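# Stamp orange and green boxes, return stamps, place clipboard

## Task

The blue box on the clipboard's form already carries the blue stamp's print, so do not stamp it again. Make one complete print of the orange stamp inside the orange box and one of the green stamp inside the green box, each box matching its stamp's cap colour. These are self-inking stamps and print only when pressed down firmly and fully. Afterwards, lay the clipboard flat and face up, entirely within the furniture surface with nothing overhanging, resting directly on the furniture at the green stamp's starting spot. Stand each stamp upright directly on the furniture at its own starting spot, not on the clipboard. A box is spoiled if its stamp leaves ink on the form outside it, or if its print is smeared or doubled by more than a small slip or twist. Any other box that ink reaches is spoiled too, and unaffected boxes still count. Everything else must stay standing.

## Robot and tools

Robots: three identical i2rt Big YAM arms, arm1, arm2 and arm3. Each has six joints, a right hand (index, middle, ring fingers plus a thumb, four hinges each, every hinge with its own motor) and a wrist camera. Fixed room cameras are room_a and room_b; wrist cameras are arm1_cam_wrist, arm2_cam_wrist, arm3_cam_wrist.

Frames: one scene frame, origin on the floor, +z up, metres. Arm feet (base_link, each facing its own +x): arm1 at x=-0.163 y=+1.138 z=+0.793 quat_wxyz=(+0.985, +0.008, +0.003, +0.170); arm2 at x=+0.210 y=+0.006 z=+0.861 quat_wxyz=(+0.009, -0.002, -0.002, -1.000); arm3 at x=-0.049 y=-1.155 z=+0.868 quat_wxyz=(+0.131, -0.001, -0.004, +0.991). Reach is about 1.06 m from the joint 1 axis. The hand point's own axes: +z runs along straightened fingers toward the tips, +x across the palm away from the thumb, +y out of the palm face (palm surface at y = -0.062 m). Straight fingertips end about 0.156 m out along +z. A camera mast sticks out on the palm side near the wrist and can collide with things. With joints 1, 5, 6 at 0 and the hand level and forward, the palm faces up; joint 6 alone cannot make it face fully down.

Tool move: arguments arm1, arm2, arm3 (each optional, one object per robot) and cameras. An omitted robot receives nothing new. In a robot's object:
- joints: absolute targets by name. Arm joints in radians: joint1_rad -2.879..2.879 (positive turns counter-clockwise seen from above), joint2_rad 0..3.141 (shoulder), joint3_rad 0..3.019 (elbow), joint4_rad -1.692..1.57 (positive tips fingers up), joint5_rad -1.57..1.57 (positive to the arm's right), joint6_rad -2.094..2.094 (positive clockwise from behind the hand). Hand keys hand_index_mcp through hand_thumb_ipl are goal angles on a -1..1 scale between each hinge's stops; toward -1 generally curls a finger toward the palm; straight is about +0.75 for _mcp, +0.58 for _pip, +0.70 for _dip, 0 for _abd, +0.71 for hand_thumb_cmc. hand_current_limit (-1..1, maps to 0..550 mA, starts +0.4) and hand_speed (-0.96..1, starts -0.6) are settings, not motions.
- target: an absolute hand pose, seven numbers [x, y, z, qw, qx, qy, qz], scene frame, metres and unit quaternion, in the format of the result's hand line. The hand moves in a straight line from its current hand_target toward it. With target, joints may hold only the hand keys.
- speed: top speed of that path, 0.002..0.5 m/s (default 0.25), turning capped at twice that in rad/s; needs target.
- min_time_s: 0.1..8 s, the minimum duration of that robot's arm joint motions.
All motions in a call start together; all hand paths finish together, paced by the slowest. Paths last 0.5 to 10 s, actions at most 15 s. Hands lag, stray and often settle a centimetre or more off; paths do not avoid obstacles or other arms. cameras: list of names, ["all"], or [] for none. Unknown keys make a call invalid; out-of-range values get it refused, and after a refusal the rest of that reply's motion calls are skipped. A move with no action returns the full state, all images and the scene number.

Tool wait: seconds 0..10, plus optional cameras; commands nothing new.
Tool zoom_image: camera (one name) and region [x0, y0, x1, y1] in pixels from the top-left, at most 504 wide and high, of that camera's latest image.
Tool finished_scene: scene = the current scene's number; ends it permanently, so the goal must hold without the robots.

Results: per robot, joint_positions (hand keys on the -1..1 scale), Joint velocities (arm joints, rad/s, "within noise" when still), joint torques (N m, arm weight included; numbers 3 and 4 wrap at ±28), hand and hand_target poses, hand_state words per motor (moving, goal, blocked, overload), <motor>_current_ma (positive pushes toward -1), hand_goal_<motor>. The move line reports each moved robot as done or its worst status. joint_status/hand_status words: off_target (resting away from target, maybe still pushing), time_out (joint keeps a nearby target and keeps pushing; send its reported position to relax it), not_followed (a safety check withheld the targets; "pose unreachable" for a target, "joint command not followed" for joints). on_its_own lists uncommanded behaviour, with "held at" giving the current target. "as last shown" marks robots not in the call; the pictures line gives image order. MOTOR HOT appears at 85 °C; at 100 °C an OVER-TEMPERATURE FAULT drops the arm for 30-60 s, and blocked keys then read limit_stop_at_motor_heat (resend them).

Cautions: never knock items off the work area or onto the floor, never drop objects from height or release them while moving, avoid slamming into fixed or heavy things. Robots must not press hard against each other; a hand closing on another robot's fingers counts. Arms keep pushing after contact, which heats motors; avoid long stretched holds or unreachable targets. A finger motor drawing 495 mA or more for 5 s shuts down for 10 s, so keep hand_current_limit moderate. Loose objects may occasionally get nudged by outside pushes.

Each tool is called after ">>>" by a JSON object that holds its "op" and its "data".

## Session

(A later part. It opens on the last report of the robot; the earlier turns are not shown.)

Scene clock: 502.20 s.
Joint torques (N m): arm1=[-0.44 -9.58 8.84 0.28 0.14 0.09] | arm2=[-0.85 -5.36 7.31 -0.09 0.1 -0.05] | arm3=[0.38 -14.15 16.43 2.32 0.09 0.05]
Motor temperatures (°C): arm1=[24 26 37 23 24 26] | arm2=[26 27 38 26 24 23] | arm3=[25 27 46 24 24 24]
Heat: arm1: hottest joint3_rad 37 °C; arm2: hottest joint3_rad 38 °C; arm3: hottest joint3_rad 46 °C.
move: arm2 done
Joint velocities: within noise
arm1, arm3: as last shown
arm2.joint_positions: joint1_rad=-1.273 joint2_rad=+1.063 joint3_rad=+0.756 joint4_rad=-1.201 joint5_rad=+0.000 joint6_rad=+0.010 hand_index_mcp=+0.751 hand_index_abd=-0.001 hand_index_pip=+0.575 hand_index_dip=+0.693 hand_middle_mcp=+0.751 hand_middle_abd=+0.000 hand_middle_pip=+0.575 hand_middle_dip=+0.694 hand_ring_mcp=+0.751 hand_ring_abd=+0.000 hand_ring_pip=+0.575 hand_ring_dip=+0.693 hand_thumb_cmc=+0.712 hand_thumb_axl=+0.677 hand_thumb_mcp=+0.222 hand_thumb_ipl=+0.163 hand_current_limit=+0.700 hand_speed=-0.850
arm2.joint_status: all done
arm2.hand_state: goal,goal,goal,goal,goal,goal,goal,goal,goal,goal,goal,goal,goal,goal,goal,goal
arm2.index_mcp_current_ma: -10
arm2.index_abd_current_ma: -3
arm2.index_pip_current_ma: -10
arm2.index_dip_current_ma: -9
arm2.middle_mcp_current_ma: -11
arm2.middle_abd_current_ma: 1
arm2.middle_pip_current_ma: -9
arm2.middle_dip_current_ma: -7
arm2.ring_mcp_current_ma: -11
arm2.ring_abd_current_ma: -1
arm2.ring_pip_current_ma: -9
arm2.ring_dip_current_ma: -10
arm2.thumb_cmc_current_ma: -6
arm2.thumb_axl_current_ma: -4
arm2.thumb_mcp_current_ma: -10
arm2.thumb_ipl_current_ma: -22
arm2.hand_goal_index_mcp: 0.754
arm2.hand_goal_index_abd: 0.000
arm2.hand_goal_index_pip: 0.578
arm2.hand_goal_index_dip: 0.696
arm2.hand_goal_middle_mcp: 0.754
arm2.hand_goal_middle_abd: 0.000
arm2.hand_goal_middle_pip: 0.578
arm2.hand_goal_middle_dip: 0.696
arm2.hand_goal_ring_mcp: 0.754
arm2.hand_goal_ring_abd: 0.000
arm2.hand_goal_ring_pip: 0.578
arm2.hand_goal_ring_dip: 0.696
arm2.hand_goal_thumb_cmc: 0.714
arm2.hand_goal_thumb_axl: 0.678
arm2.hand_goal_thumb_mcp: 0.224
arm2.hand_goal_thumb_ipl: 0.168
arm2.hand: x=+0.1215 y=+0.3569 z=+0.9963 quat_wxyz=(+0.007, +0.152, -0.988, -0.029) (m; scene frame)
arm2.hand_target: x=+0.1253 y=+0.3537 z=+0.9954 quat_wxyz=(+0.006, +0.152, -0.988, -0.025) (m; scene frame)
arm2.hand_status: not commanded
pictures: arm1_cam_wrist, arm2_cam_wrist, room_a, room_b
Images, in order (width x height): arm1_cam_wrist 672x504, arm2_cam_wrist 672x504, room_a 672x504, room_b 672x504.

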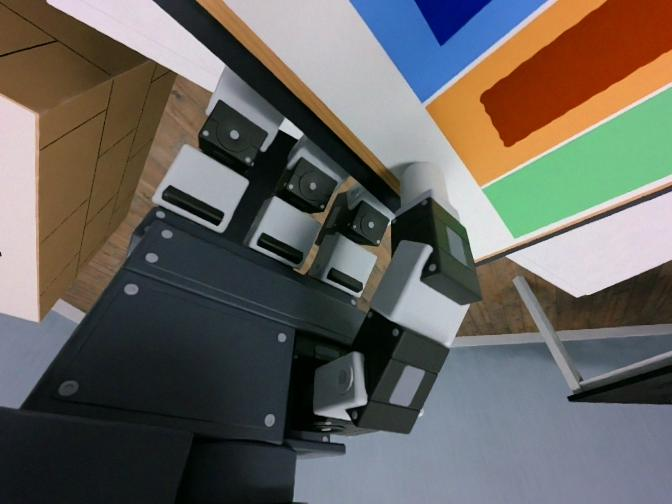

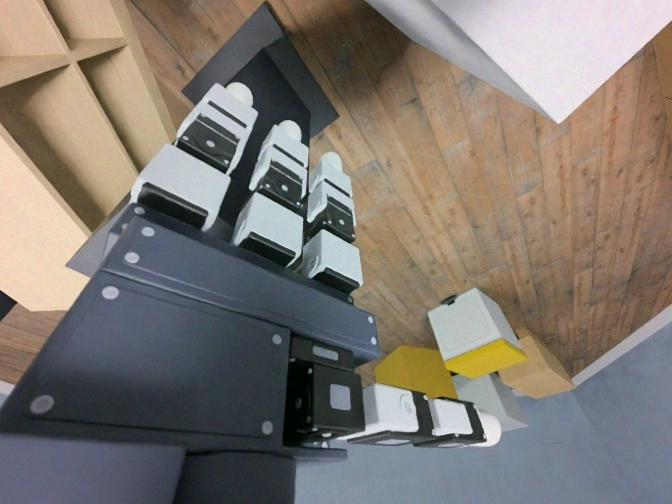

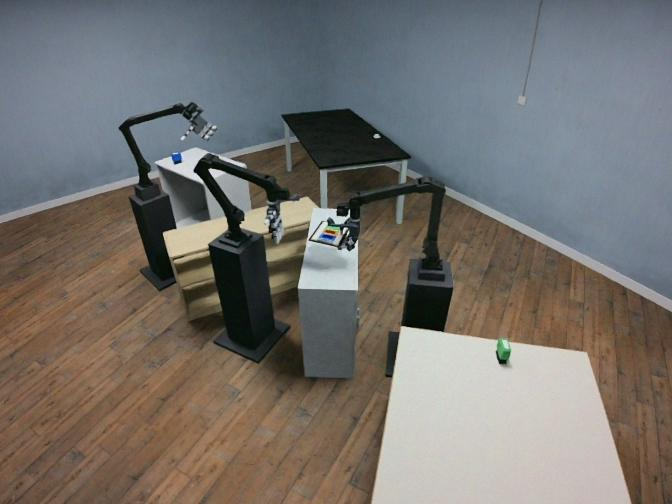

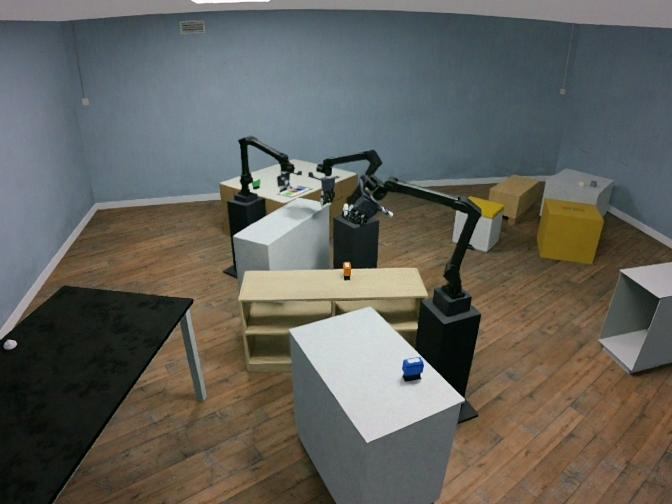

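>>> {"op": "move", "data": {"arm1": {"joints": {"joint2_rad": 0.997, "joint3_rad": 0.777, "joint4_rad": -1.446}, "min_time_s": 5}, "cameras": ["arm1_cam_wrist"]}}

Scene clock: 511.73 s.
Joint torques (N m): arm1=[-0.56 -4.54 9.02 -0.03 0.14 0.1] | arm2=[-0.73 -5.3 7.3 -0.1 0.11 -0.06] | arm3=[0.38 -14.1 16.43 2.32 0.09 0.06]
Motor temperatures (°C): arm1=[24 26 37 23 24 26] | arm2=[26 26 37 26 24 23] | arm3=[25 27 46 24 24 24]
Heat: arm1: hottest joint3_rad 37 °C; arm2: hottest joint3_rad 37 °C; arm3: hottest joint3_rad 46 °C.
move: arm1 done
Joint velocities: within noise
arm1.joint_positions: joint1_rad=-1.546 joint2_rad=+1.017 joint3_rad=+0.773 joint4_rad=-1.443 joint5_rad=-0.002 joint6_rad=+0.061 hand_index_mcp=+0.191 hand_index_abd=+0.002 hand_index_pip=-0.099 hand_index_dip=+0.417 hand_middle_mcp=+0.181 hand_middle_abd=+0.001 hand_middle_pip=-0.103 hand_middle_dip=+0.414 hand_ring_mcp=+0.178 hand_ring_abd=+0.001 hand_ring_pip=-0.114 hand_ring_dip=+0.410 hand_thumb_cmc=-0.568 hand_thumb_axl=+0.677 hand_thumb_mcp=-0.267 hand_thumb_ipl=-0.228 hand_current_limit=+0.700 hand_speed=-0.930
arm1.joint_status: all done
arm1.hand_state: blocked,goal,blocked,goal,blocked,goal,blocked,goal,goal,goal,goal,goal,goal,goal,blocked,goal
arm1.index_mcp_current_ma: 102
arm1.index_abd_current_ma: 1
arm1.index_pip_current_ma: 41
arm1.index_dip_current_ma: 13
arm1.middle_mcp_current_ma: 71
arm1.middle_abd_current_ma: 0
arm1.middle_pip_current_ma: 30
arm1.middle_dip_current_ma: 8
arm1.ring_mcp_current_ma: 28
arm1.ring_abd_current_ma: 0
arm1.ring_pip_current_ma: 11
arm1.ring_dip_current_ma: 3
arm1.thumb_cmc_current_ma: 1
arm1.thumb_axl_current_ma: 0
arm1.thumb_mcp_current_ma: 86
arm1.thumb_ipl_current_ma: 9
arm1.hand_goal_index_mcp: 0.146
arm1.hand_goal_index_abd: 0.000
arm1.hand_goal_index_pip: -0.124
arm1.hand_goal_index_dip: 0.406
arm1.hand_goal_middle_mcp: 0.146
arm1.hand_goal_middle_abd: 0.000
arm1.hand_goal_middle_pip: -0.124
arm1.hand_goal_middle_dip: 0.406
arm1.hand_goal_ring_mcp: 0.160
arm1.hand_goal_ring_abd: 0.000
arm1.hand_goal_ring_pip: -0.124
arm1.hand_goal_ring_dip: 0.406
arm1.hand_goal_thumb_cmc: -0.570
arm1.hand_goal_thumb_axl: 0.678
arm1.hand_goal_thumb_mcp: -0.300
arm1.hand_goal_thumb_ipl: -0.234
arm1.hand: x=-0.0789 y=+0.8408 z=+0.9287 quat_wxyz=(-0.064, +0.986, +0.152, -0.014) (m; scene frame)
arm1.hand_target: x=-0.0769 y=+0.8413 z=+0.9358 quat_wxyz=(-0.054, +0.987, +0.150, -0.014) (m; scene frame)
arm1.hand_status: not commanded
arm2, arm3: as last shown
pictures: arm1_cam_wrist
Images, in order (width x height): arm1_cam_wrist 672x504.

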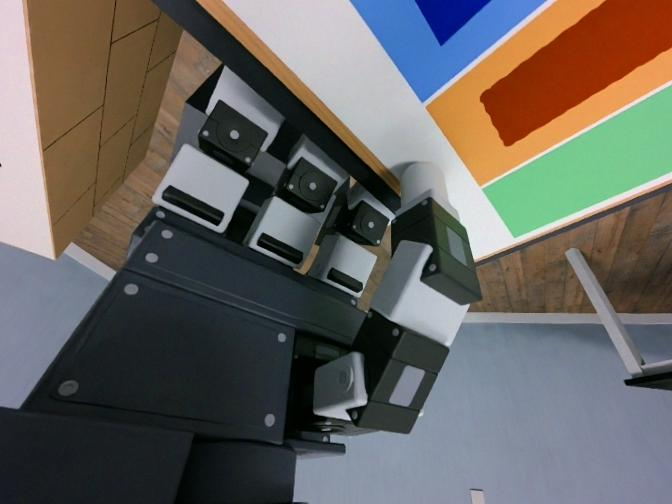

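>>> {"op": "move", "data": {"arm1": {"joints": {"joint1_rad": 0.3025, "joint6_rad": 0.299}, "min_time_s": 7}, "cameras": ["arm1_cam_wrist", "room_a", "room_b"]}}

Scene clock: 519.17 s.
Joint torques (N m): arm1=[-0.26 -4.42 9.11 0.02 0.18 0.09] | arm2=[-0.67 -5.36 7.3 -0.09 0.1 -0.05] | arm3=[0.38 -14.1 16.42 2.32 0.09 0.05]
Motor temperatures (°C): arm1=[24 26 37 23 24 26] | arm2=[26 26 37 26 24 23] | arm3=[25 27 46 24 24 24]
Heat: arm1: hottest joint3_rad 37 °C; arm2: hottest joint3_rad 37 °C; arm3: hottest joint3_rad 46 °C.
move: arm1 done
Joint velocities: within noise
arm1.joint_positions: joint1_rad=+0.293 joint2_rad=+1.017 joint3_rad=+0.773 joint4_rad=-1.443 joint5_rad=-0.002 joint6_rad=+0.280 hand_index_mcp=+0.191 hand_index_abd=+0.002 hand_index_pip=-0.099 hand_index_dip=+0.417 hand_middle_mcp=+0.181 hand_middle_abd=+0.001 hand_middle_pip=-0.103 hand_middle_dip=+0.414 hand_ring_mcp=+0.178 hand_ring_abd=+0.001 hand_ring_pip=-0.114 hand_ring_dip=+0.410 hand_thumb_cmc=-0.569 hand_thumb_axl=+0.677 hand_thumb_mcp=-0.267 hand_thumb_ipl=-0.227 hand_current_limit=+0.700 hand_speed=-0.930
arm1.joint_status: all done
arm1.hand_state: blocked,goal,blocked,goal,blocked,goal,blocked,goal,goal,goal,goal,goal,goal,goal,blocked,goal
arm1.index_mcp_current_ma: 102
arm1.index_abd_current_ma: 1
arm1.index_pip_current_ma: 41
arm1.index_dip_current_ma: 13
arm1.middle_mcp_current_ma: 71
arm1.middle_abd_current_ma: 0
arm1.middle_pip_current_ma: 30
arm1.middle_dip_current_ma: 8
arm1.ring_mcp_current_ma: 27
arm1.ring_abd_current_ma: 0
arm1.ring_pip_current_ma: 11
arm1.ring_dip_current_ma: 3
arm1.thumb_cmc_current_ma: 1
arm1.thumb_axl_current_ma: 0
arm1.thumb_mcp_current_ma: 86
arm1.thumb_ipl_current_ma: 9
arm1.hand_goal_index_mcp: 0.146
arm1.hand_goal_index_abd: 0.000
arm1.hand_goal_index_pip: -0.124
arm1.hand_goal_index_dip: 0.406
arm1.hand_goal_middle_mcp: 0.146
arm1.hand_goal_middle_abd: 0.000
arm1.hand_goal_middle_pip: -0.124
arm1.hand_goal_middle_dip: 0.406
arm1.hand_goal_ring_mcp: 0.160
arm1.hand_goal_ring_abd: 0.000
arm1.hand_goal_ring_pip: -0.124
arm1.hand_goal_ring_dip: 0.406
arm1.hand_goal_thumb_cmc: -0.570
arm1.hand_goal_thumb_axl: 0.678
arm1.hand_goal_thumb_mcp: -0.300
arm1.hand_goal_thumb_ipl: -0.234
arm1.hand: x=+0.1040 y=+1.2754 z=+0.9345 quat_wxyz=(-0.027, +0.570, +0.820, -0.051) (m; scene frame)
arm1.hand_target: x=+0.1032 y=+1.2762 z=+0.9415 quat_wxyz=(-0.022, +0.574, +0.818, -0.042) (m; scene frame)
arm1.hand_status: not commanded
arm2, arm3: as last shown
pictures: arm1_cam_wrist, room_a, room_b
Images, in order (width x height): arm1_cam_wrist 672x504, room_a 672x504, room_b 672x504.

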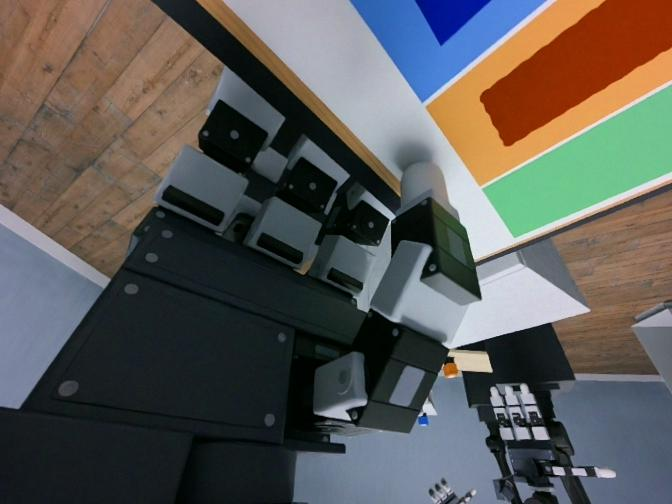

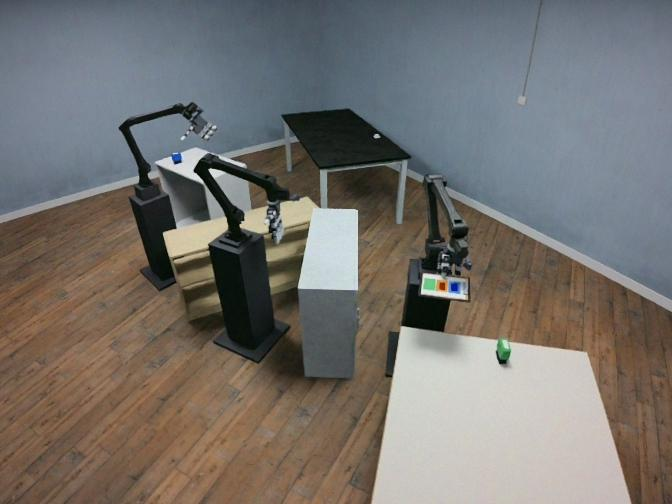

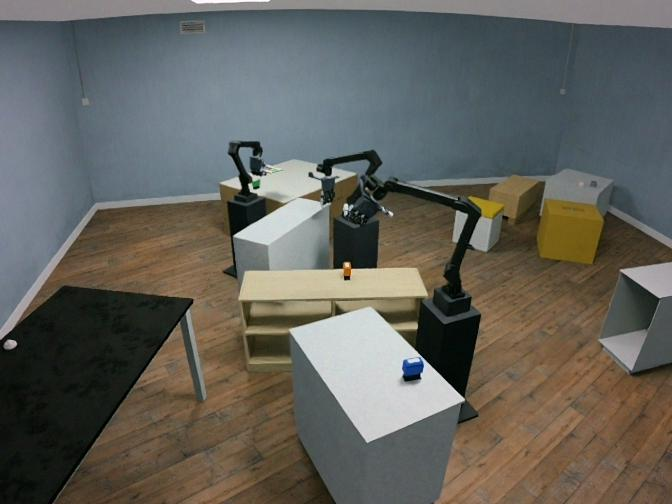

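>>> {"op": "move", "data": {"arm1": {"joints": {"joint1_rad": 0.264, "joint6_rad": 0.246, "joint2_rad": 1.271, "joint3_rad": 0.545, "joint4_rad": -0.947}, "min_time_s": 4}, "cameras": ["arm1_cam_wrist", "room_a", "room_b"]}}

Scene clock: 524.30 s.
Joint torques (N m): arm1=[-2.61 -3.72 7.1 0.83 0.17 -0.18] | arm2=[-0.85 -5.36 7.31 -0.1 0.1 -0.06] | arm3=[0.32 -14.1 16.42 2.32 0.09 0.05]
Motor temperatures (°C): arm1=[24 26 37 23 24 26] | arm2=[26 26 37 26 24 23] | arm3=[25 27 46 24 24 24]
Heat: arm1: hottest joint3_rad 37 °C; arm2: hottest joint3_rad 37 °C; arm3: hottest joint3_rad 46 °C.
move: arm1 done
Joint velocities: within noise
arm1.joint_positions: joint1_rad=+0.277 joint2_rad=+1.263 joint3_rad=+0.542 joint4_rad=-0.961 joint5_rad=-0.002 joint6_rad=+0.264 hand_index_mcp=+0.191 hand_index_abd=+0.002 hand_index_pip=-0.099 hand_index_dip=+0.417 hand_middle_mcp=+0.181 hand_middle_abd=+0.001 hand_middle_pip=-0.103 hand_middle_dip=+0.414 hand_ring_mcp=+0.178 hand_ring_abd=+0.001 hand_ring_pip=-0.114 hand_ring_dip=+0.410 hand_thumb_cmc=-0.569 hand_thumb_axl=+0.677 hand_thumb_mcp=-0.267 hand_thumb_ipl=-0.227 hand_current_limit=+0.700 hand_speed=-0.930
arm1.joint_status: all done
arm1.hand_state: blocked,goal,blocked,goal,blocked,goal,blocked,goal,goal,goal,goal,goal,goal,goal,blocked,goal
arm1.index_mcp_current_ma: 102
arm1.index_abd_current_ma: 1
arm1.index_pip_current_ma: 41
arm1.index_dip_current_ma: 13
arm1.middle_mcp_current_ma: 71
arm1.middle_abd_current_ma: 0
arm1.middle_pip_current_ma: 30
arm1.middle_dip_current_ma: 8
arm1.ring_mcp_current_ma: 27
arm1.ring_abd_current_ma: 0
arm1.ring_pip_current_ma: 11
arm1.ring_dip_current_ma: 3
arm1.thumb_cmc_current_ma: 1
arm1.thumb_axl_current_ma: 0
arm1.thumb_mcp_current_ma: 86
arm1.thumb_ipl_current_ma: 9
arm1.hand_goal_index_mcp: 0.146
arm1.hand_goal_index_abd: 0.000
arm1.hand_goal_index_pip: -0.124
arm1.hand_goal_index_dip: 0.406
arm1.hand_goal_middle_mcp: 0.146
arm1.hand_goal_middle_abd: 0.000
arm1.hand_goal_middle_pip: -0.124
arm1.hand_goal_middle_dip: 0.406
arm1.hand_goal_ring_mcp: 0.160
arm1.hand_goal_ring_abd: 0.000
arm1.hand_goal_ring_pip: -0.124
arm1.hand_goal_ring_dip: 0.406
arm1.hand_goal_thumb_cmc: -0.570
arm1.hand_goal_thumb_axl: 0.678
arm1.hand_goal_thumb_mcp: -0.300
arm1.hand_goal_thumb_ipl: -0.234
arm1.hand: x=+0.1124 y=+1.2799 z=+0.7985 quat_wxyz=(-0.027, +0.570, +0.820, -0.048) (m; scene frame)
arm1.hand_target: x=+0.1175 y=+1.2797 z=+0.7976 quat_wxyz=(-0.025, +0.568, +0.821, -0.044) (m; scene frame)
arm1.hand_status: not commanded
arm2, arm3: as last shown
pictures: arm1_cam_wrist, room_a, room_b
Images, in order (width x height): arm1_cam_wrist 672x504, room_a 672x504, room_b 672x504.

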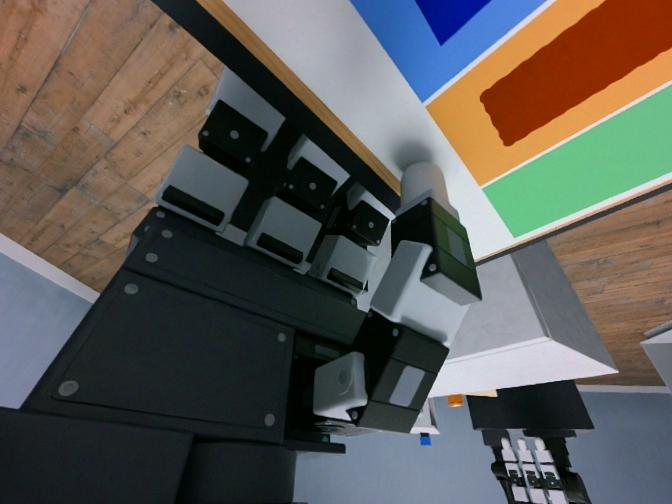

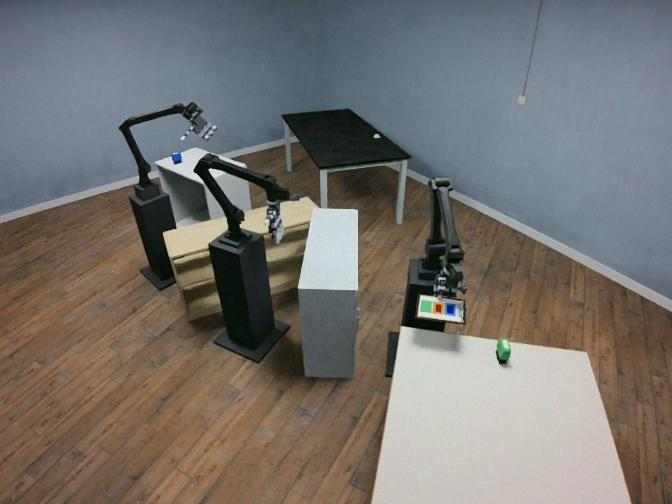

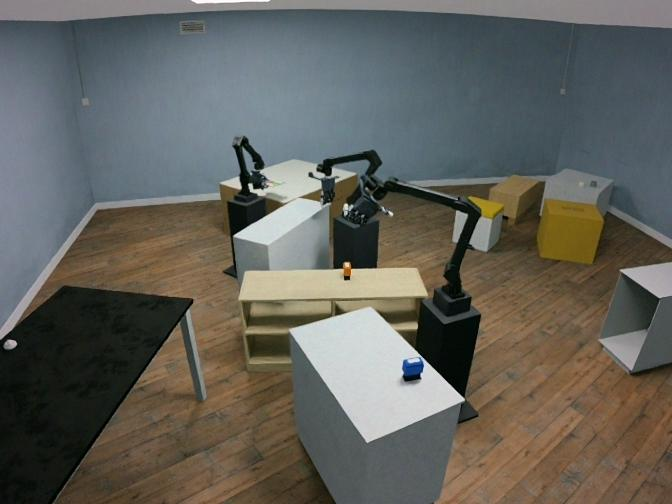

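>>> {"op": "zoom_image", "data": {"camera": "room_a", "region": [370, 230, 560, 380]}}

>>> {"op": "zoom_image", "data": {"camera": "room_b", "region": [210, 130, 370, 240]}}

Scaled by 2.653 from the camera's 672x504 image, which has a finer 960x720 frame.

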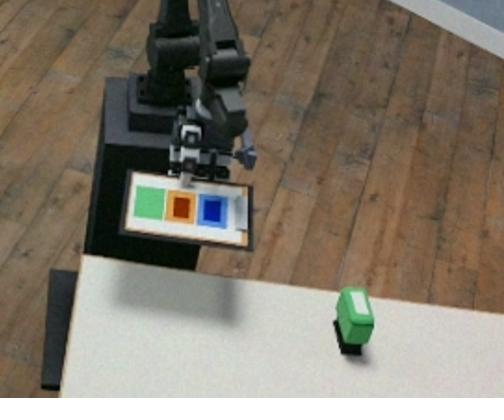

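Scaled by 3.150 from the camera's 672x504 image, which has a finer 960x720 frame.

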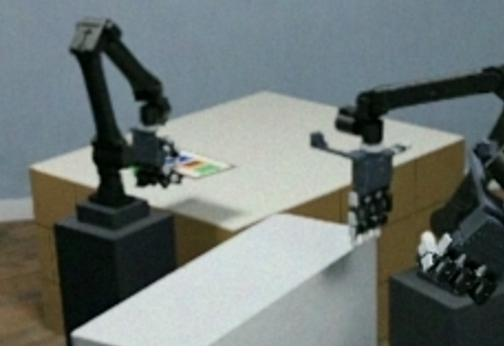

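>>> {"op": "move", "data": {"arm1": {"joints": {"joint2_rad": 1.504, "joint3_rad": 0.463, "joint4_rad": -0.623}, "min_time_s": 4}, "cameras": ["arm1_cam_wrist", "room_a", "room_b"]}}

>>> {"op": "zoom_image", "data": {"camera": "room_a", "region": [370, 230, 560, 380]}}

Scene clock: 529.27 s.
Joint torques (N m): arm1=[-2.61 -4.72 4.86 0.85 0.18 -0.2] | arm2=[-0.85 -5.36 7.3 -0.1 0.1 -0.06] | arm3=[0.32 -14.1 16.42 2.32 0.09 0.05]
Motor temperatures (°C): arm1=[24 26 36 23 24 26] | arm2=[26 26 36 26 24 23] | arm3=[25 27 46 24 24 24]
Heat: arm1: hottest joint3_rad 36 °C; arm2: hottest joint3_rad 36 °C; arm3: hottest joint3_rad 46 °C.
move: arm1 done
Joint velocities: within noise
arm1.joint_positions: joint1_rad=+0.277 joint2_rad=+1.494 joint3_rad=+0.463 joint4_rad=-0.638 joint5_rad=-0.002 joint6_rad=+0.263 hand_index_mcp=+0.191 hand_index_abd=+0.002 hand_index_pip=-0.099 hand_index_dip=+0.417 hand_middle_mcp=+0.181 hand_middle_abd=+0.001 hand_middle_pip=-0.103 hand_middle_dip=+0.414 hand_ring_mcp=+0.178 hand_ring_abd=+0.001 hand_ring_pip=-0.114 hand_ring_dip=+0.410 hand_thumb_cmc=-0.569 hand_thumb_axl=+0.677 hand_thumb_mcp=-0.267 hand_thumb_ipl=-0.227 hand_current_limit=+0.700 hand_speed=-0.930
arm1.joint_status: all done
arm1.hand_state: blocked,goal,blocked,goal,blocked,goal,blocked,goal,goal,goal,goal,goal,goal,goal,blocked,goal
arm1.index_mcp_current_ma: 102
arm1.index_abd_current_ma: 1
arm1.index_pip_current_ma: 41
arm1.index_dip_current_ma: 13
arm1.middle_mcp_current_ma: 71
arm1.middle_abd_current_ma: 0
arm1.middle_pip_current_ma: 30
arm1.middle_dip_current_ma: 8
arm1.ring_mcp_current_ma: 27
arm1.ring_abd_current_ma: 0
arm1.ring_pip_current_ma: 11
arm1.ring_dip_current_ma: 3
arm1.thumb_cmc_current_ma: 1
arm1.thumb_axl_current_ma: 0
arm1.thumb_mcp_current_ma: 86
arm1.thumb_ipl_current_ma: 9
arm1.hand_goal_index_mcp: 0.146
arm1.hand_goal_index_abd: 0.000
arm1.hand_goal_index_pip: -0.124
arm1.hand_goal_index_dip: 0.406
arm1.hand_goal_middle_mcp: 0.146
arm1.hand_goal_middle_abd: 0.000
arm1.hand_goal_middle_pip: -0.124
arm1.hand_goal_middle_dip: 0.406
arm1.hand_goal_ring_mcp: 0.160
arm1.hand_goal_ring_abd: 0.000
arm1.hand_goal_ring_pip: -0.124
arm1.hand_goal_ring_dip: 0.406
arm1.hand_goal_thumb_cmc: -0.570
arm1.hand_goal_thumb_axl: 0.678
arm1.hand_goal_thumb_mcp: -0.300
arm1.hand_goal_thumb_ipl: -0.234
arm1.hand: x=+0.1127 y=+1.2817 z=+0.7247 quat_wxyz=(-0.025, +0.570, +0.820, -0.042) (m; scene frame)
arm1.hand_target: x=+0.1162 y=+1.2803 z=+0.7226 quat_wxyz=(-0.024, +0.568, +0.822, -0.040) (m; scene frame)
arm1.hand_status: not commanded
arm2, arm3: as last shown
pictures: arm1_cam_wrist, room_a, room_b
Images, in order (width x height): arm1_cam_wrist 672x504, room_a 672x504, room_b 672x504.

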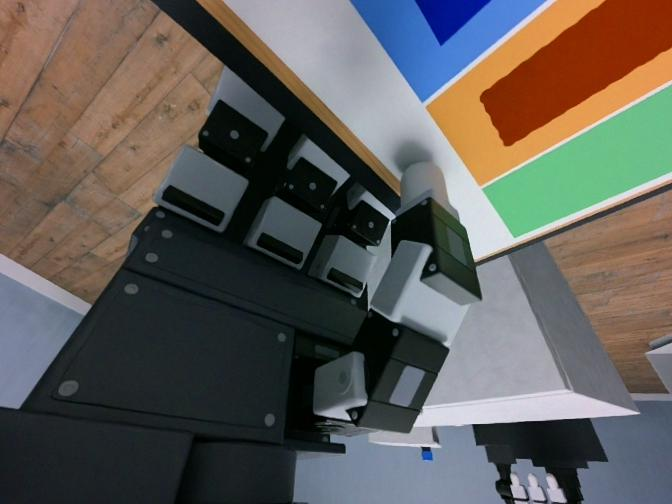

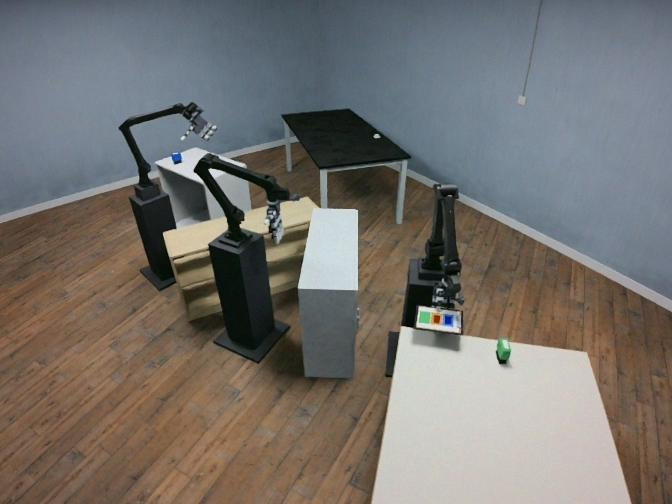

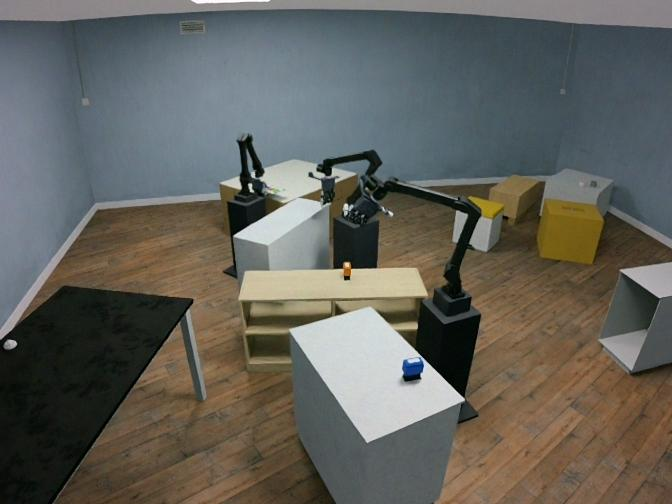

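Scaled by 2.653 from the camera's 672x504 image, which has a finer 960x720 frame.

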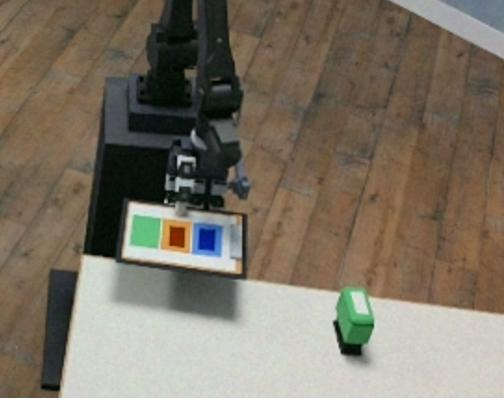

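>>> {"op": "move", "data": {"cameras": ["room_a", "arm1_cam_wrist"]}}

Scene clock: 530.30 s.
Joint torques (N m): arm1=[-2.61 -4.72 4.88 0.85 0.18 -0.2] | arm2=[-0.73 -5.36 7.31 -0.09 0.1 -0.06] | arm3=[0.38 -14.15 16.4 2.32 0.09 0.05]
Motor temperatures (°C): arm1=[24 26 36 23 24 26] | arm2=[26 26 36 26 24 23] | arm3=[25 27 46 24 24 24]
Heat: arm1: hottest joint3_rad 36 °C; arm2: hottest joint3_rad 36 °C; arm3: hottest joint3_rad 46 °C.
Joint velocities: within noise
arm1.joint_positions: joint1_rad=+0.277 joint2_rad=+1.494 joint3_rad=+0.463 joint4_rad=-0.638 joint5_rad=-0.002 joint6_rad=+0.263 hand_index_mcp=+0.191 hand_index_abd=+0.002 hand_index_pip=-0.099 hand_index_dip=+0.417 hand_middle_mcp=+0.181 hand_middle_abd=+0.001 hand_middle_pip=-0.103 hand_middle_dip=+0.414 hand_ring_mcp=+0.178 hand_ring_abd=+0.001 hand_ring_pip=-0.114 hand_ring_dip=+0.410 hand_thumb_cmc=-0.569 hand_thumb_axl=+0.677 hand_thumb_mcp=-0.267 hand_thumb_ipl=-0.227 hand_current_limit=+0.700 hand_speed=-0.930
arm1.joint_status: all done
arm1.hand_state: blocked,goal,blocked,goal,blocked,goal,blocked,goal,goal,goal,goal,goal,goal,goal,blocked,goal
arm1.index_mcp_current_ma: 102
arm1.index_abd_current_ma: 1
arm1.index_pip_current_ma: 41
arm1.index_dip_current_ma: 13
arm1.middle_mcp_current_ma: 71
arm1.middle_abd_current_ma: 0
arm1.middle_pip_current_ma: 30
arm1.middle_dip_current_ma: 8
arm1.ring_mcp_current_ma: 27
arm1.ring_abd_current_ma: 0
arm1.ring_pip_current_ma: 11
arm1.ring_dip_current_ma: 3
arm1.thumb_cmc_current_ma: 1
arm1.thumb_axl_current_ma: 0
arm1.thumb_mcp_current_ma: 86
arm1.thumb_ipl_current_ma: 9
arm1.hand_goal_index_mcp: 0.146
arm1.hand_goal_index_abd: 0.000
arm1.hand_goal_index_pip: -0.124
arm1.hand_goal_index_dip: 0.406
arm1.hand_goal_middle_mcp: 0.146
arm1.hand_goal_middle_abd: 0.000
arm1.hand_goal_middle_pip: -0.124
arm1.hand_goal_middle_dip: 0.406
arm1.hand_goal_ring_mcp: 0.160
arm1.hand_goal_ring_abd: 0.000
arm1.hand_goal_ring_pip: -0.124
arm1.hand_goal_ring_dip: 0.406
arm1.hand_goal_thumb_cmc: -0.570
arm1.hand_goal_thumb_axl: 0.678
arm1.hand_goal_thumb_mcp: -0.300
arm1.hand_goal_thumb_ipl: -0.234
arm1.hand: x=+0.1127 y=+1.2817 z=+0.7247 quat_wxyz=(-0.025, +0.570, +0.820, -0.042) (m; scene frame)
arm1.hand_target: x=+0.1162 y=+1.2803 z=+0.7226 quat_wxyz=(-0.024, +0.568, +0.822, -0.040) (m; scene frame)
arm1.hand_status: not commanded
arm2.joint_positions: joint1_rad=-1.273 joint2_rad=+1.063 joint3_rad=+0.756 joint4_rad=-1.201 joint5_rad=+0.000 joint6_rad=+0.010 hand_index_mcp=+0.751 hand_index_abd=-0.001 hand_index_pip=+0.575 hand_index_dip=+0.693 hand_middle_mcp=+0.751 hand_middle_abd=+0.000 hand_middle_pip=+0.575 hand_middle_dip=+0.694 hand_ring_mcp=+0.751 hand_ring_abd=+0.000 hand_ring_pip=+0.575 hand_ring_dip=+0.693 hand_thumb_cmc=+0.712 hand_thumb_axl=+0.677 hand_thumb_mcp=+0.222 hand_thumb_ipl=+0.163 hand_current_limit=+0.700 hand_speed=-0.850
arm2.joint_status: not commanded
arm2.hand_state: goal,goal,goal,goal,goal,goal,goal,goal,goal,goal,goal,goal,goal,goal,goal,goal
arm2.index_mcp_current_ma: -10
arm2.index_abd_current_ma: -3
arm2.index_pip_current_ma: -10
arm2.index_dip_current_ma: -9
arm2.middle_mcp_current_ma: -11
arm2.middle_abd_current_ma: 1
arm2.middle_pip_current_ma: -9
arm2.middle_dip_current_ma: -7
arm2.ring_mcp_current_ma: -11
arm2.ring_abd_current_ma: -1
arm2.ring_pip_current_ma: -9
arm2.ring_dip_current_ma: -10
arm2.thumb_cmc_current_ma: -6
arm2.thumb_axl_current_ma: -4
arm2.thumb_mcp_current_ma: -10
arm2.thumb_ipl_current_ma: -22
arm2.hand_goal_index_mcp: 0.754
arm2.hand_goal_index_abd: 0.000
arm2.hand_goal_index_pip: 0.578
arm2.hand_goal_index_dip: 0.696
arm2.hand_goal_middle_mcp: 0.754
arm2.hand_goal_middle_abd: 0.000
arm2.hand_goal_middle_pip: 0.578
arm2.hand_goal_middle_dip: 0.696
arm2.hand_goal_ring_mcp: 0.754
arm2.hand_goal_ring_abd: 0.000
arm2.hand_goal_ring_pip: 0.578
arm2.hand_goal_ring_dip: 0.696
arm2.hand_goal_thumb_cmc: 0.714
arm2.hand_goal_thumb_axl: 0.678
arm2.hand_goal_thumb_mcp: 0.224
arm2.hand_goal_thumb_ipl: 0.168
arm2.hand: x=+0.1215 y=+0.3569 z=+0.9963 quat_wxyz=(+0.007, +0.152, -0.988, -0.029) (m; scene frame)
arm2.hand_target: x=+0.1253 y=+0.3537 z=+0.9954 quat_wxyz=(+0.006, +0.152, -0.988, -0.025) (m; scene frame)
arm2.hand_status: not commanded
arm3.joint_positions: joint1_rad=-0.661 joint2_rad=+1.359 joint3_rad=+1.551 joint4_rad=-1.019 joint5_rad=-0.001 joint6_rad=+1.030 hand_index_mcp=+1.000 hand_index_abd=+0.003 hand_index_pip=-1.000 hand_index_dip=+0.699 hand_middle_mcp=+1.000 hand_middle_abd=+0.002 hand_middle_pip=-0.998 hand_middle_dip=+0.698 hand_ring_mcp=+1.000 hand_ring_abd=+0.000 hand_ring_pip=-0.995 hand_ring_dip=+0.698 hand_thumb_cmc=+0.715 hand_thumb_axl=+0.677 hand_thumb_mcp=+0.223 hand_thumb_ipl=+0.168 hand_current_limit=+0.800 hand_speed=-0.800
arm3.joint_status: not commanded
arm3.hand_state: goal,goal,goal,goal,goal,goal,goal,goal,goal,goal,goal,goal,goal,goal,goal,goal
arm3.index_mcp_current_ma: -1
arm3.index_abd_current_ma: 5
arm3.index_pip_current_ma: 0
arm3.index_dip_current_ma: 5
arm3.middle_mcp_current_ma: 0
arm3.middle_abd_current_ma: 3
arm3.middle_pip_current_ma: 4
arm3.middle_dip_current_ma: 4
arm3.ring_mcp_current_ma: 0
arm3.ring_abd_current_ma: 0
arm3.ring_pip_current_ma: 11
arm3.ring_dip_current_ma: 5
arm3.thumb_cmc_current_ma: 1
arm3.thumb_axl_current_ma: -1
arm3.thumb_mcp_current_ma: -9
arm3.thumb_ipl_current_ma: -1
arm3.hand_goal_index_mcp: 1.000
arm3.hand_goal_index_abd: 0.000
arm3.hand_goal_index_pip: -1.000
arm3.hand_goal_index_dip: 0.696
arm3.hand_goal_middle_mcp: 1.000
arm3.hand_goal_middle_abd: 0.000
arm3.hand_goal_middle_pip: -1.000
arm3.hand_goal_middle_dip: 0.696
arm3.hand_goal_ring_mcp: 1.000
arm3.hand_goal_ring_abd: 0.000
arm3.hand_goal_ring_pip: -1.000
arm3.hand_goal_ring_dip: 0.696
arm3.hand_goal_thumb_cmc: 0.714
arm3.hand_goal_thumb_axl: 0.678
arm3.hand_goal_thumb_mcp: 0.226
arm3.hand_goal_thumb_ipl: 0.168
arm3.hand: x=-0.3254 y=-0.6529 z=+1.2925 quat_wxyz=(-0.269, +0.176, +0.914, +0.246) (m; scene frame)
arm3.hand_target: x=-0.3295 y=-0.6478 z=+1.3228 quat_wxyz=(-0.294, +0.178, +0.901, +0.266) (m; scene frame)
arm3.hand_status: not commanded
pictures: arm1_cam_wrist, room_a
Images, in order (width x height): arm1_cam_wrist 672x504, room_a 672x504.

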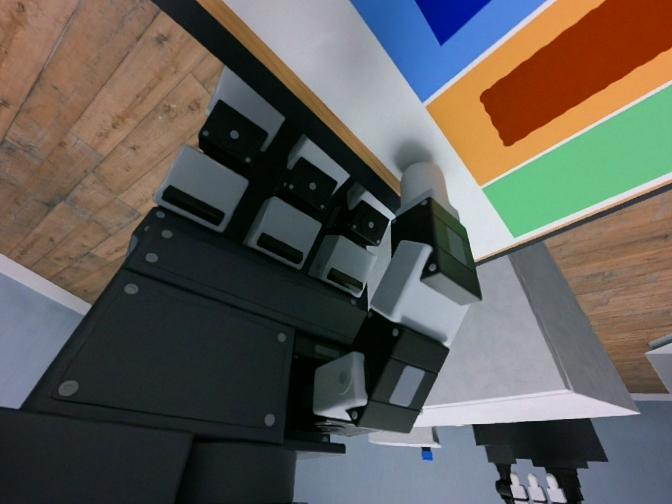

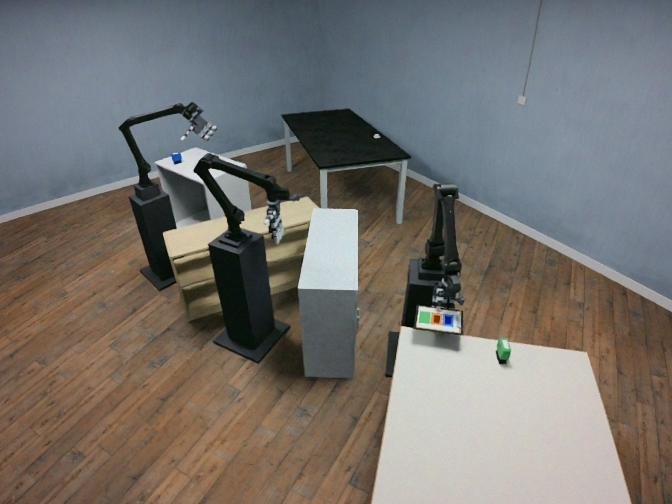

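>>> {"op": "move", "data": {"arm1": {"joints": {"joint2_rad": 1.524, "joint3_rad": 0.460, "joint4_rad": -0.601}, "min_time_s": 1.5}, "cameras": ["room_a", "room_b"]}}

>>> {"op": "zoom_image", "data": {"camera": "room_a", "region": [370, 230, 560, 380]}}

Scene clock: 532.33 s.
Joint torques (N m): arm1=[-2.67 -4.66 4.7 0.88 0.18 -0.2] | arm2=[-0.79 -5.36 7.31 -0.08 0.11 -0.06] | arm3=[0.38 -14.1 16.43 2.33 0.09 0.05]
Motor temperatures (°C): arm1=[24 26 36 23 24 26] | arm2=[26 26 36 26 24 23] | arm3=[25 27 46 24 24 24]
Heat: arm1: hottest joint3_rad 36 °C; arm2: hottest joint3_rad 36 °C; arm3: hottest joint3_rad 46 °C.
move: arm1 done
Joint velocities: within noise
arm1.joint_positions: joint1_rad=+0.277 joint2_rad=+1.513 joint3_rad=+0.460 joint4_rad=-0.616 joint5_rad=-0.002 joint6_rad=+0.263 hand_index_mcp=+0.191 hand_index_abd=+0.002 hand_index_pip=-0.099 hand_index_dip=+0.417 hand_middle_mcp=+0.181 hand_middle_abd=+0.001 hand_middle_pip=-0.103 hand_middle_dip=+0.414 hand_ring_mcp=+0.178 hand_ring_abd=+0.001 hand_ring_pip=-0.114 hand_ring_dip=+0.410 hand_thumb_cmc=-0.569 hand_thumb_axl=+0.677 hand_thumb_mcp=-0.267 hand_thumb_ipl=-0.227 hand_current_limit=+0.700 hand_speed=-0.930
arm1.joint_status: all done
arm1.hand_state: blocked,goal,blocked,goal,blocked,goal,blocked,goal,goal,goal,goal,goal,goal,goal,blocked,goal
arm1.index_mcp_current_ma: 102
arm1.index_abd_current_ma: 1
arm1.index_pip_current_ma: 41
arm1.index_dip_current_ma: 13
arm1.middle_mcp_current_ma: 71
arm1.middle_abd_current_ma: 0
arm1.middle_pip_current_ma: 30
arm1.middle_dip_current_ma: 8
arm1.ring_mcp_current_ma: 27
arm1.ring_abd_current_ma: 0
arm1.ring_pip_current_ma: 11
arm1.ring_dip_current_ma: 3
arm1.thumb_cmc_current_ma: 1
arm1.thumb_axl_current_ma: 0
arm1.thumb_mcp_current_ma: 86
arm1.thumb_ipl_current_ma: 9
arm1.hand_goal_index_mcp: 0.146
arm1.hand_goal_index_abd: 0.000
arm1.hand_goal_index_pip: -0.124
arm1.hand_goal_index_dip: 0.406
arm1.hand_goal_middle_mcp: 0.146
arm1.hand_goal_middle_abd: 0.000
arm1.hand_goal_middle_pip: -0.124
arm1.hand_goal_middle_dip: 0.406
arm1.hand_goal_ring_mcp: 0.160
arm1.hand_goal_ring_abd: 0.000
arm1.hand_goal_ring_pip: -0.124
arm1.hand_goal_ring_dip: 0.406
arm1.hand_goal_thumb_cmc: -0.570
arm1.hand_goal_thumb_axl: 0.678
arm1.hand_goal_thumb_mcp: -0.300
arm1.hand_goal_thumb_ipl: -0.234
arm1.hand: x=+0.1125 y=+1.2816 z=+0.7196 quat_wxyz=(-0.025, +0.570, +0.820, -0.042) (m; scene frame)
arm1.hand_target: x=+0.1159 y=+1.2802 z=+0.7172 quat_wxyz=(-0.024, +0.568, +0.822, -0.041) (m; scene frame)
arm1.hand_status: not commanded
arm2, arm3: as last shown
pictures: room_a, room_b
Images, in order (width x height): room_a 672x504, room_b 672x504.

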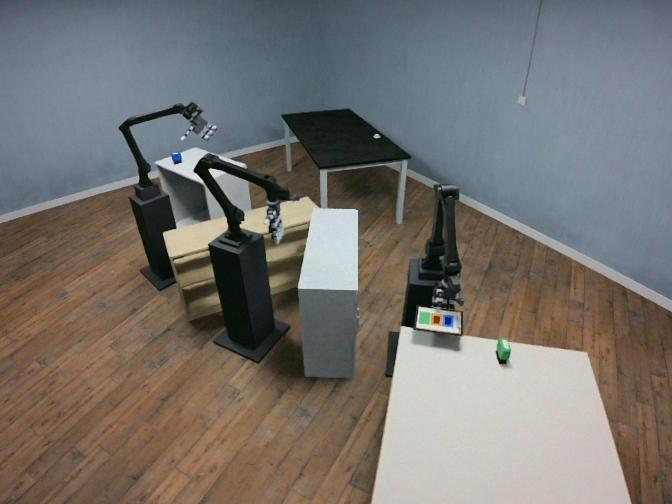

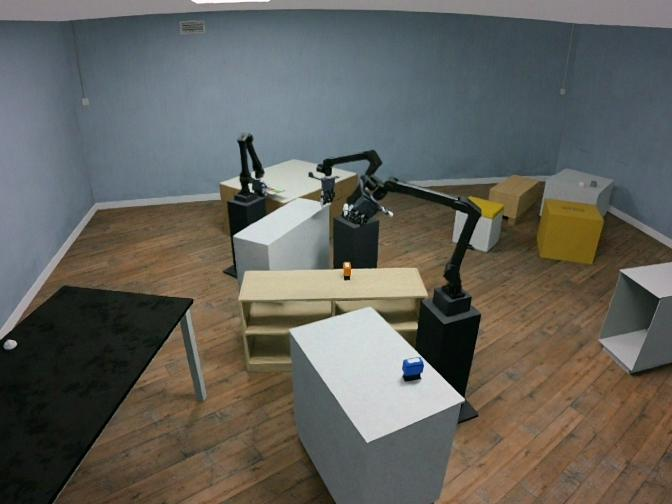

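Scaled by 2.653 from the camera's 672x504 image, which has a finer 960x720 frame.

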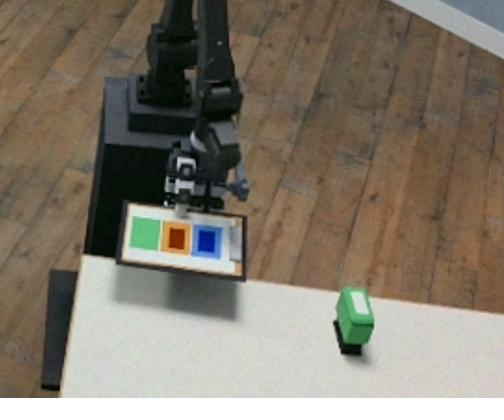

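>>> {"op": "move", "data": {"arm1": {"joints": {"joint2_rad": 1.536, "joint3_rad": 0.458, "joint4_rad": -0.588}, "min_time_s": 1.5}}}

>>> {"op": "move", "data": {"arm1": {"joints": {"joint2_rad": 1.544, "joint3_rad": 0.457, "joint4_rad": -0.579}, "min_time_s": 1.0}, "cameras": ["room_a"]}}

>>> {"op": "zoom_image", "data": {"camera": "room_a", "region": [370, 230, 560, 380]}}

Scene clock: 534.23 s.
Joint torques (N m): arm1=[-2.61 -4.84 4.44 0.85 0.17 -0.2] | arm2=[-0.79 -5.3 7.32 -0.1 0.1 -0.06] | arm3=[0.38 -14.15 16.42 2.32 0.09 0.05]
Motor temperatures (°C): arm1=[24 26 36 23 24 26] | arm2=[26 26 36 26 24 23] | arm3=[25 27 46 24 24 24]
Heat: arm1: hottest joint3_rad 36 °C; arm2: hottest joint3_rad 36 °C; arm3: hottest joint3_rad 46 °C.
move: arm1 done
Joint velocities: within noise
arm1.joint_positions: joint1_rad=+0.277 joint2_rad=+1.525 joint3_rad=+0.460 joint4_rad=-0.602 joint5_rad=-0.002 joint6_rad=+0.263 hand_index_mcp=+0.191 hand_index_abd=+0.002 hand_index_pip=-0.099 hand_index_dip=+0.417 hand_middle_mcp=+0.181 hand_middle_abd=+0.001 hand_middle_pip=-0.103 hand_middle_dip=+0.414 hand_ring_mcp=+0.178 hand_ring_abd=+0.001 hand_ring_pip=-0.114 hand_ring_dip=+0.410 hand_thumb_cmc=-0.569 hand_thumb_axl=+0.677 hand_thumb_mcp=-0.267 hand_thumb_ipl=-0.227 hand_current_limit=+0.700 hand_speed=-0.930
arm1.joint_status: all done
arm1.hand_state: blocked,goal,blocked,goal,blocked,goal,blocked,goal,goal,goal,goal,goal,goal,goal,blocked,goal
arm1.index_mcp_current_ma: 102
arm1.index_abd_current_ma: 1
arm1.index_pip_current_ma: 41
arm1.index_dip_current_ma: 13
arm1.middle_mcp_current_ma: 71
arm1.middle_abd_current_ma: 0
arm1.middle_pip_current_ma: 30
arm1.middle_dip_current_ma: 8
arm1.ring_mcp_current_ma: 27
arm1.ring_abd_current_ma: 0
arm1.ring_pip_current_ma: 11
arm1.ring_dip_current_ma: 3
arm1.thumb_cmc_current_ma: 1
arm1.thumb_axl_current_ma: 0
arm1.thumb_mcp_current_ma: 86
arm1.thumb_ipl_current_ma: 9
arm1.hand_goal_index_mcp: 0.146
arm1.hand_goal_index_abd: 0.000
arm1.hand_goal_index_pip: -0.124
arm1.hand_goal_index_dip: 0.406
arm1.hand_goal_middle_mcp: 0.146
arm1.hand_goal_middle_abd: 0.000
arm1.hand_goal_middle_pip: -0.124
arm1.hand_goal_middle_dip: 0.406
arm1.hand_goal_ring_mcp: 0.160
arm1.hand_goal_ring_abd: 0.000
arm1.hand_goal_ring_pip: -0.124
arm1.hand_goal_ring_dip: 0.406
arm1.hand_goal_thumb_cmc: -0.570
arm1.hand_goal_thumb_axl: 0.678
arm1.hand_goal_thumb_mcp: -0.300
arm1.hand_goal_thumb_ipl: -0.234
arm1.hand: x=+0.1134 y=+1.2823 z=+0.7169 quat_wxyz=(-0.024, +0.570, +0.820, -0.042) (m; scene frame)
arm1.hand_target: x=+0.1156 y=+1.2801 z=+0.7139 quat_wxyz=(-0.024, +0.568, +0.822, -0.041) (m; scene frame)
arm1.hand_status: not commanded
arm2, arm3: as last shown
pictures: none

Scene clock: 535.53 s.
Joint torques (N m): arm1=[-2.61 -4.78 4.48 0.84 0.18 -0.2] | arm2=[-0.79 -5.36 7.31 -0.09 0.1 -0.06] | arm3=[0.38 -14.1 16.42 2.32 0.09 0.05]
Motor temperatures (°C): arm1=[24 26 36 23 24 26] | arm2=[26 26 36 26 24 23] | arm3=[25 27 46 24 24 24]
Heat: arm1: hottest joint3_rad 36 °C; arm2: hottest joint3_rad 36 °C; arm3: hottest joint3_rad 46 °C.
move: arm1 done
Joint velocities: within noise
arm1.joint_positions: joint1_rad=+0.277 joint2_rad=+1.533 joint3_rad=+0.457 joint4_rad=-0.593 joint5_rad=-0.002 joint6_rad=+0.263 hand_index_mcp=+0.191 hand_index_abd=+0.002 hand_index_pip=-0.099 hand_index_dip=+0.417 hand_middle_mcp=+0.181 hand_middle_abd=+0.001 hand_middle_pip=-0.103 hand_middle_dip=+0.414 hand_ring_mcp=+0.178 hand_ring_abd=+0.001 hand_ring_pip=-0.114 hand_ring_dip=+0.410 hand_thumb_cmc=-0.569 hand_thumb_axl=+0.677 hand_thumb_mcp=-0.267 hand_thumb_ipl=-0.227 hand_current_limit=+0.700 hand_speed=-0.930
arm1.joint_status: all done
arm1.hand_state: blocked,goal,blocked,goal,blocked,goal,blocked,goal,goal,goal,goal,goal,goal,goal,blocked,goal
arm1.index_mcp_current_ma: 102
arm1.index_abd_current_ma: 1
arm1.index_pip_current_ma: 41
arm1.index_dip_current_ma: 13
arm1.middle_mcp_current_ma: 71
arm1.middle_abd_current_ma: 0
arm1.middle_pip_current_ma: 30
arm1.middle_dip_current_ma: 8
arm1.ring_mcp_current_ma: 27
arm1.ring_abd_current_ma: 0
arm1.ring_pip_current_ma: 11
arm1.ring_dip_current_ma: 3
arm1.thumb_cmc_current_ma: 1
arm1.thumb_axl_current_ma: 0
arm1.thumb_mcp_current_ma: 86
arm1.thumb_ipl_current_ma: 9
arm1.hand_goal_index_mcp: 0.146
arm1.hand_goal_index_abd: 0.000
arm1.hand_goal_index_pip: -0.124
arm1.hand_goal_index_dip: 0.406
arm1.hand_goal_middle_mcp: 0.146
arm1.hand_goal_middle_abd: 0.000
arm1.hand_goal_middle_pip: -0.124
arm1.hand_goal_middle_dip: 0.406
arm1.hand_goal_ring_mcp: 0.160
arm1.hand_goal_ring_abd: 0.000
arm1.hand_goal_ring_pip: -0.124
arm1.hand_goal_ring_dip: 0.406
arm1.hand_goal_thumb_cmc: -0.570
arm1.hand_goal_thumb_axl: 0.678
arm1.hand_goal_thumb_mcp: -0.300
arm1.hand_goal_thumb_ipl: -0.234
arm1.hand: x=+0.1126 y=+1.2818 z=+0.7144 quat_wxyz=(-0.025, +0.570, +0.820, -0.042) (m; scene frame)
arm1.hand_target: x=+0.1157 y=+1.2802 z=+0.7119 quat_wxyz=(-0.024, +0.568, +0.822, -0.041) (m; scene frame)
arm1.hand_status: not commanded
arm2, arm3: as last shown
pictures: room_a
Images, in order (width x height): room_a 672x504.

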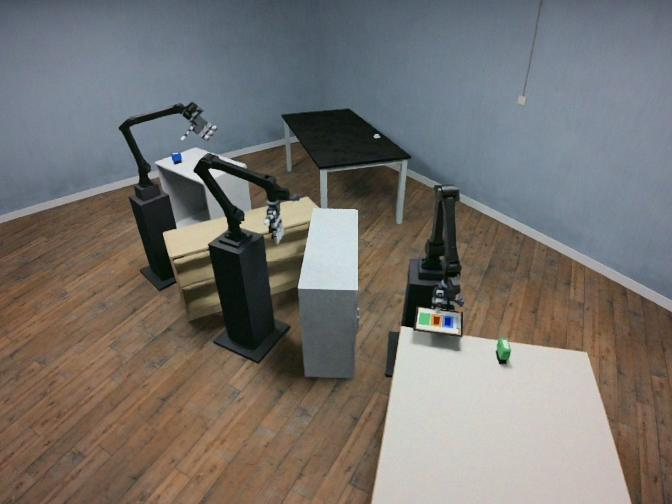

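Scaled by 2.653 from the camera's 672x504 image, which has a finer 960x720 frame.

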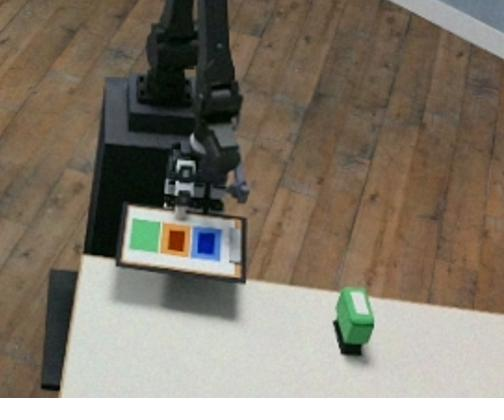

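>>> {"op": "zoom_image", "data": {"camera": "room_a", "region": [395, 280, 475, 340]}}

>>> {"op": "zoom_image", "data": {"camera": "room_a", "region": [470, 320, 550, 380]}}

>>> {"op": "zoom_image", "data": {"camera": "room_b", "region": [220, 150, 320, 225]}}

Scaled by 6.300 from the camera's 672x504 image, which has a finer 960x720 frame.

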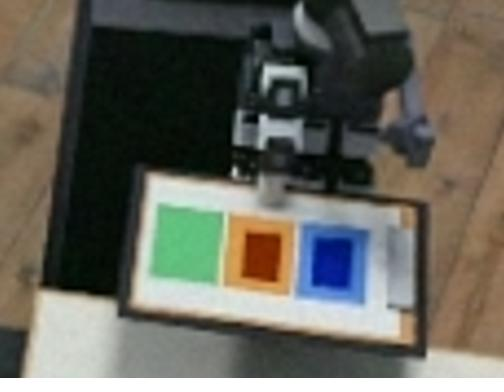

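Scaled by 6.300 from the camera's 672x504 image, which has a finer 960x720 frame.

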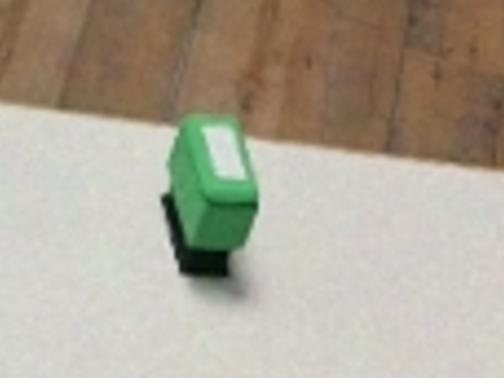

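This scene's latest camera images include none from room_b. They are from: room_a. room_b's image comes with the result of a call that names it in "cameras".


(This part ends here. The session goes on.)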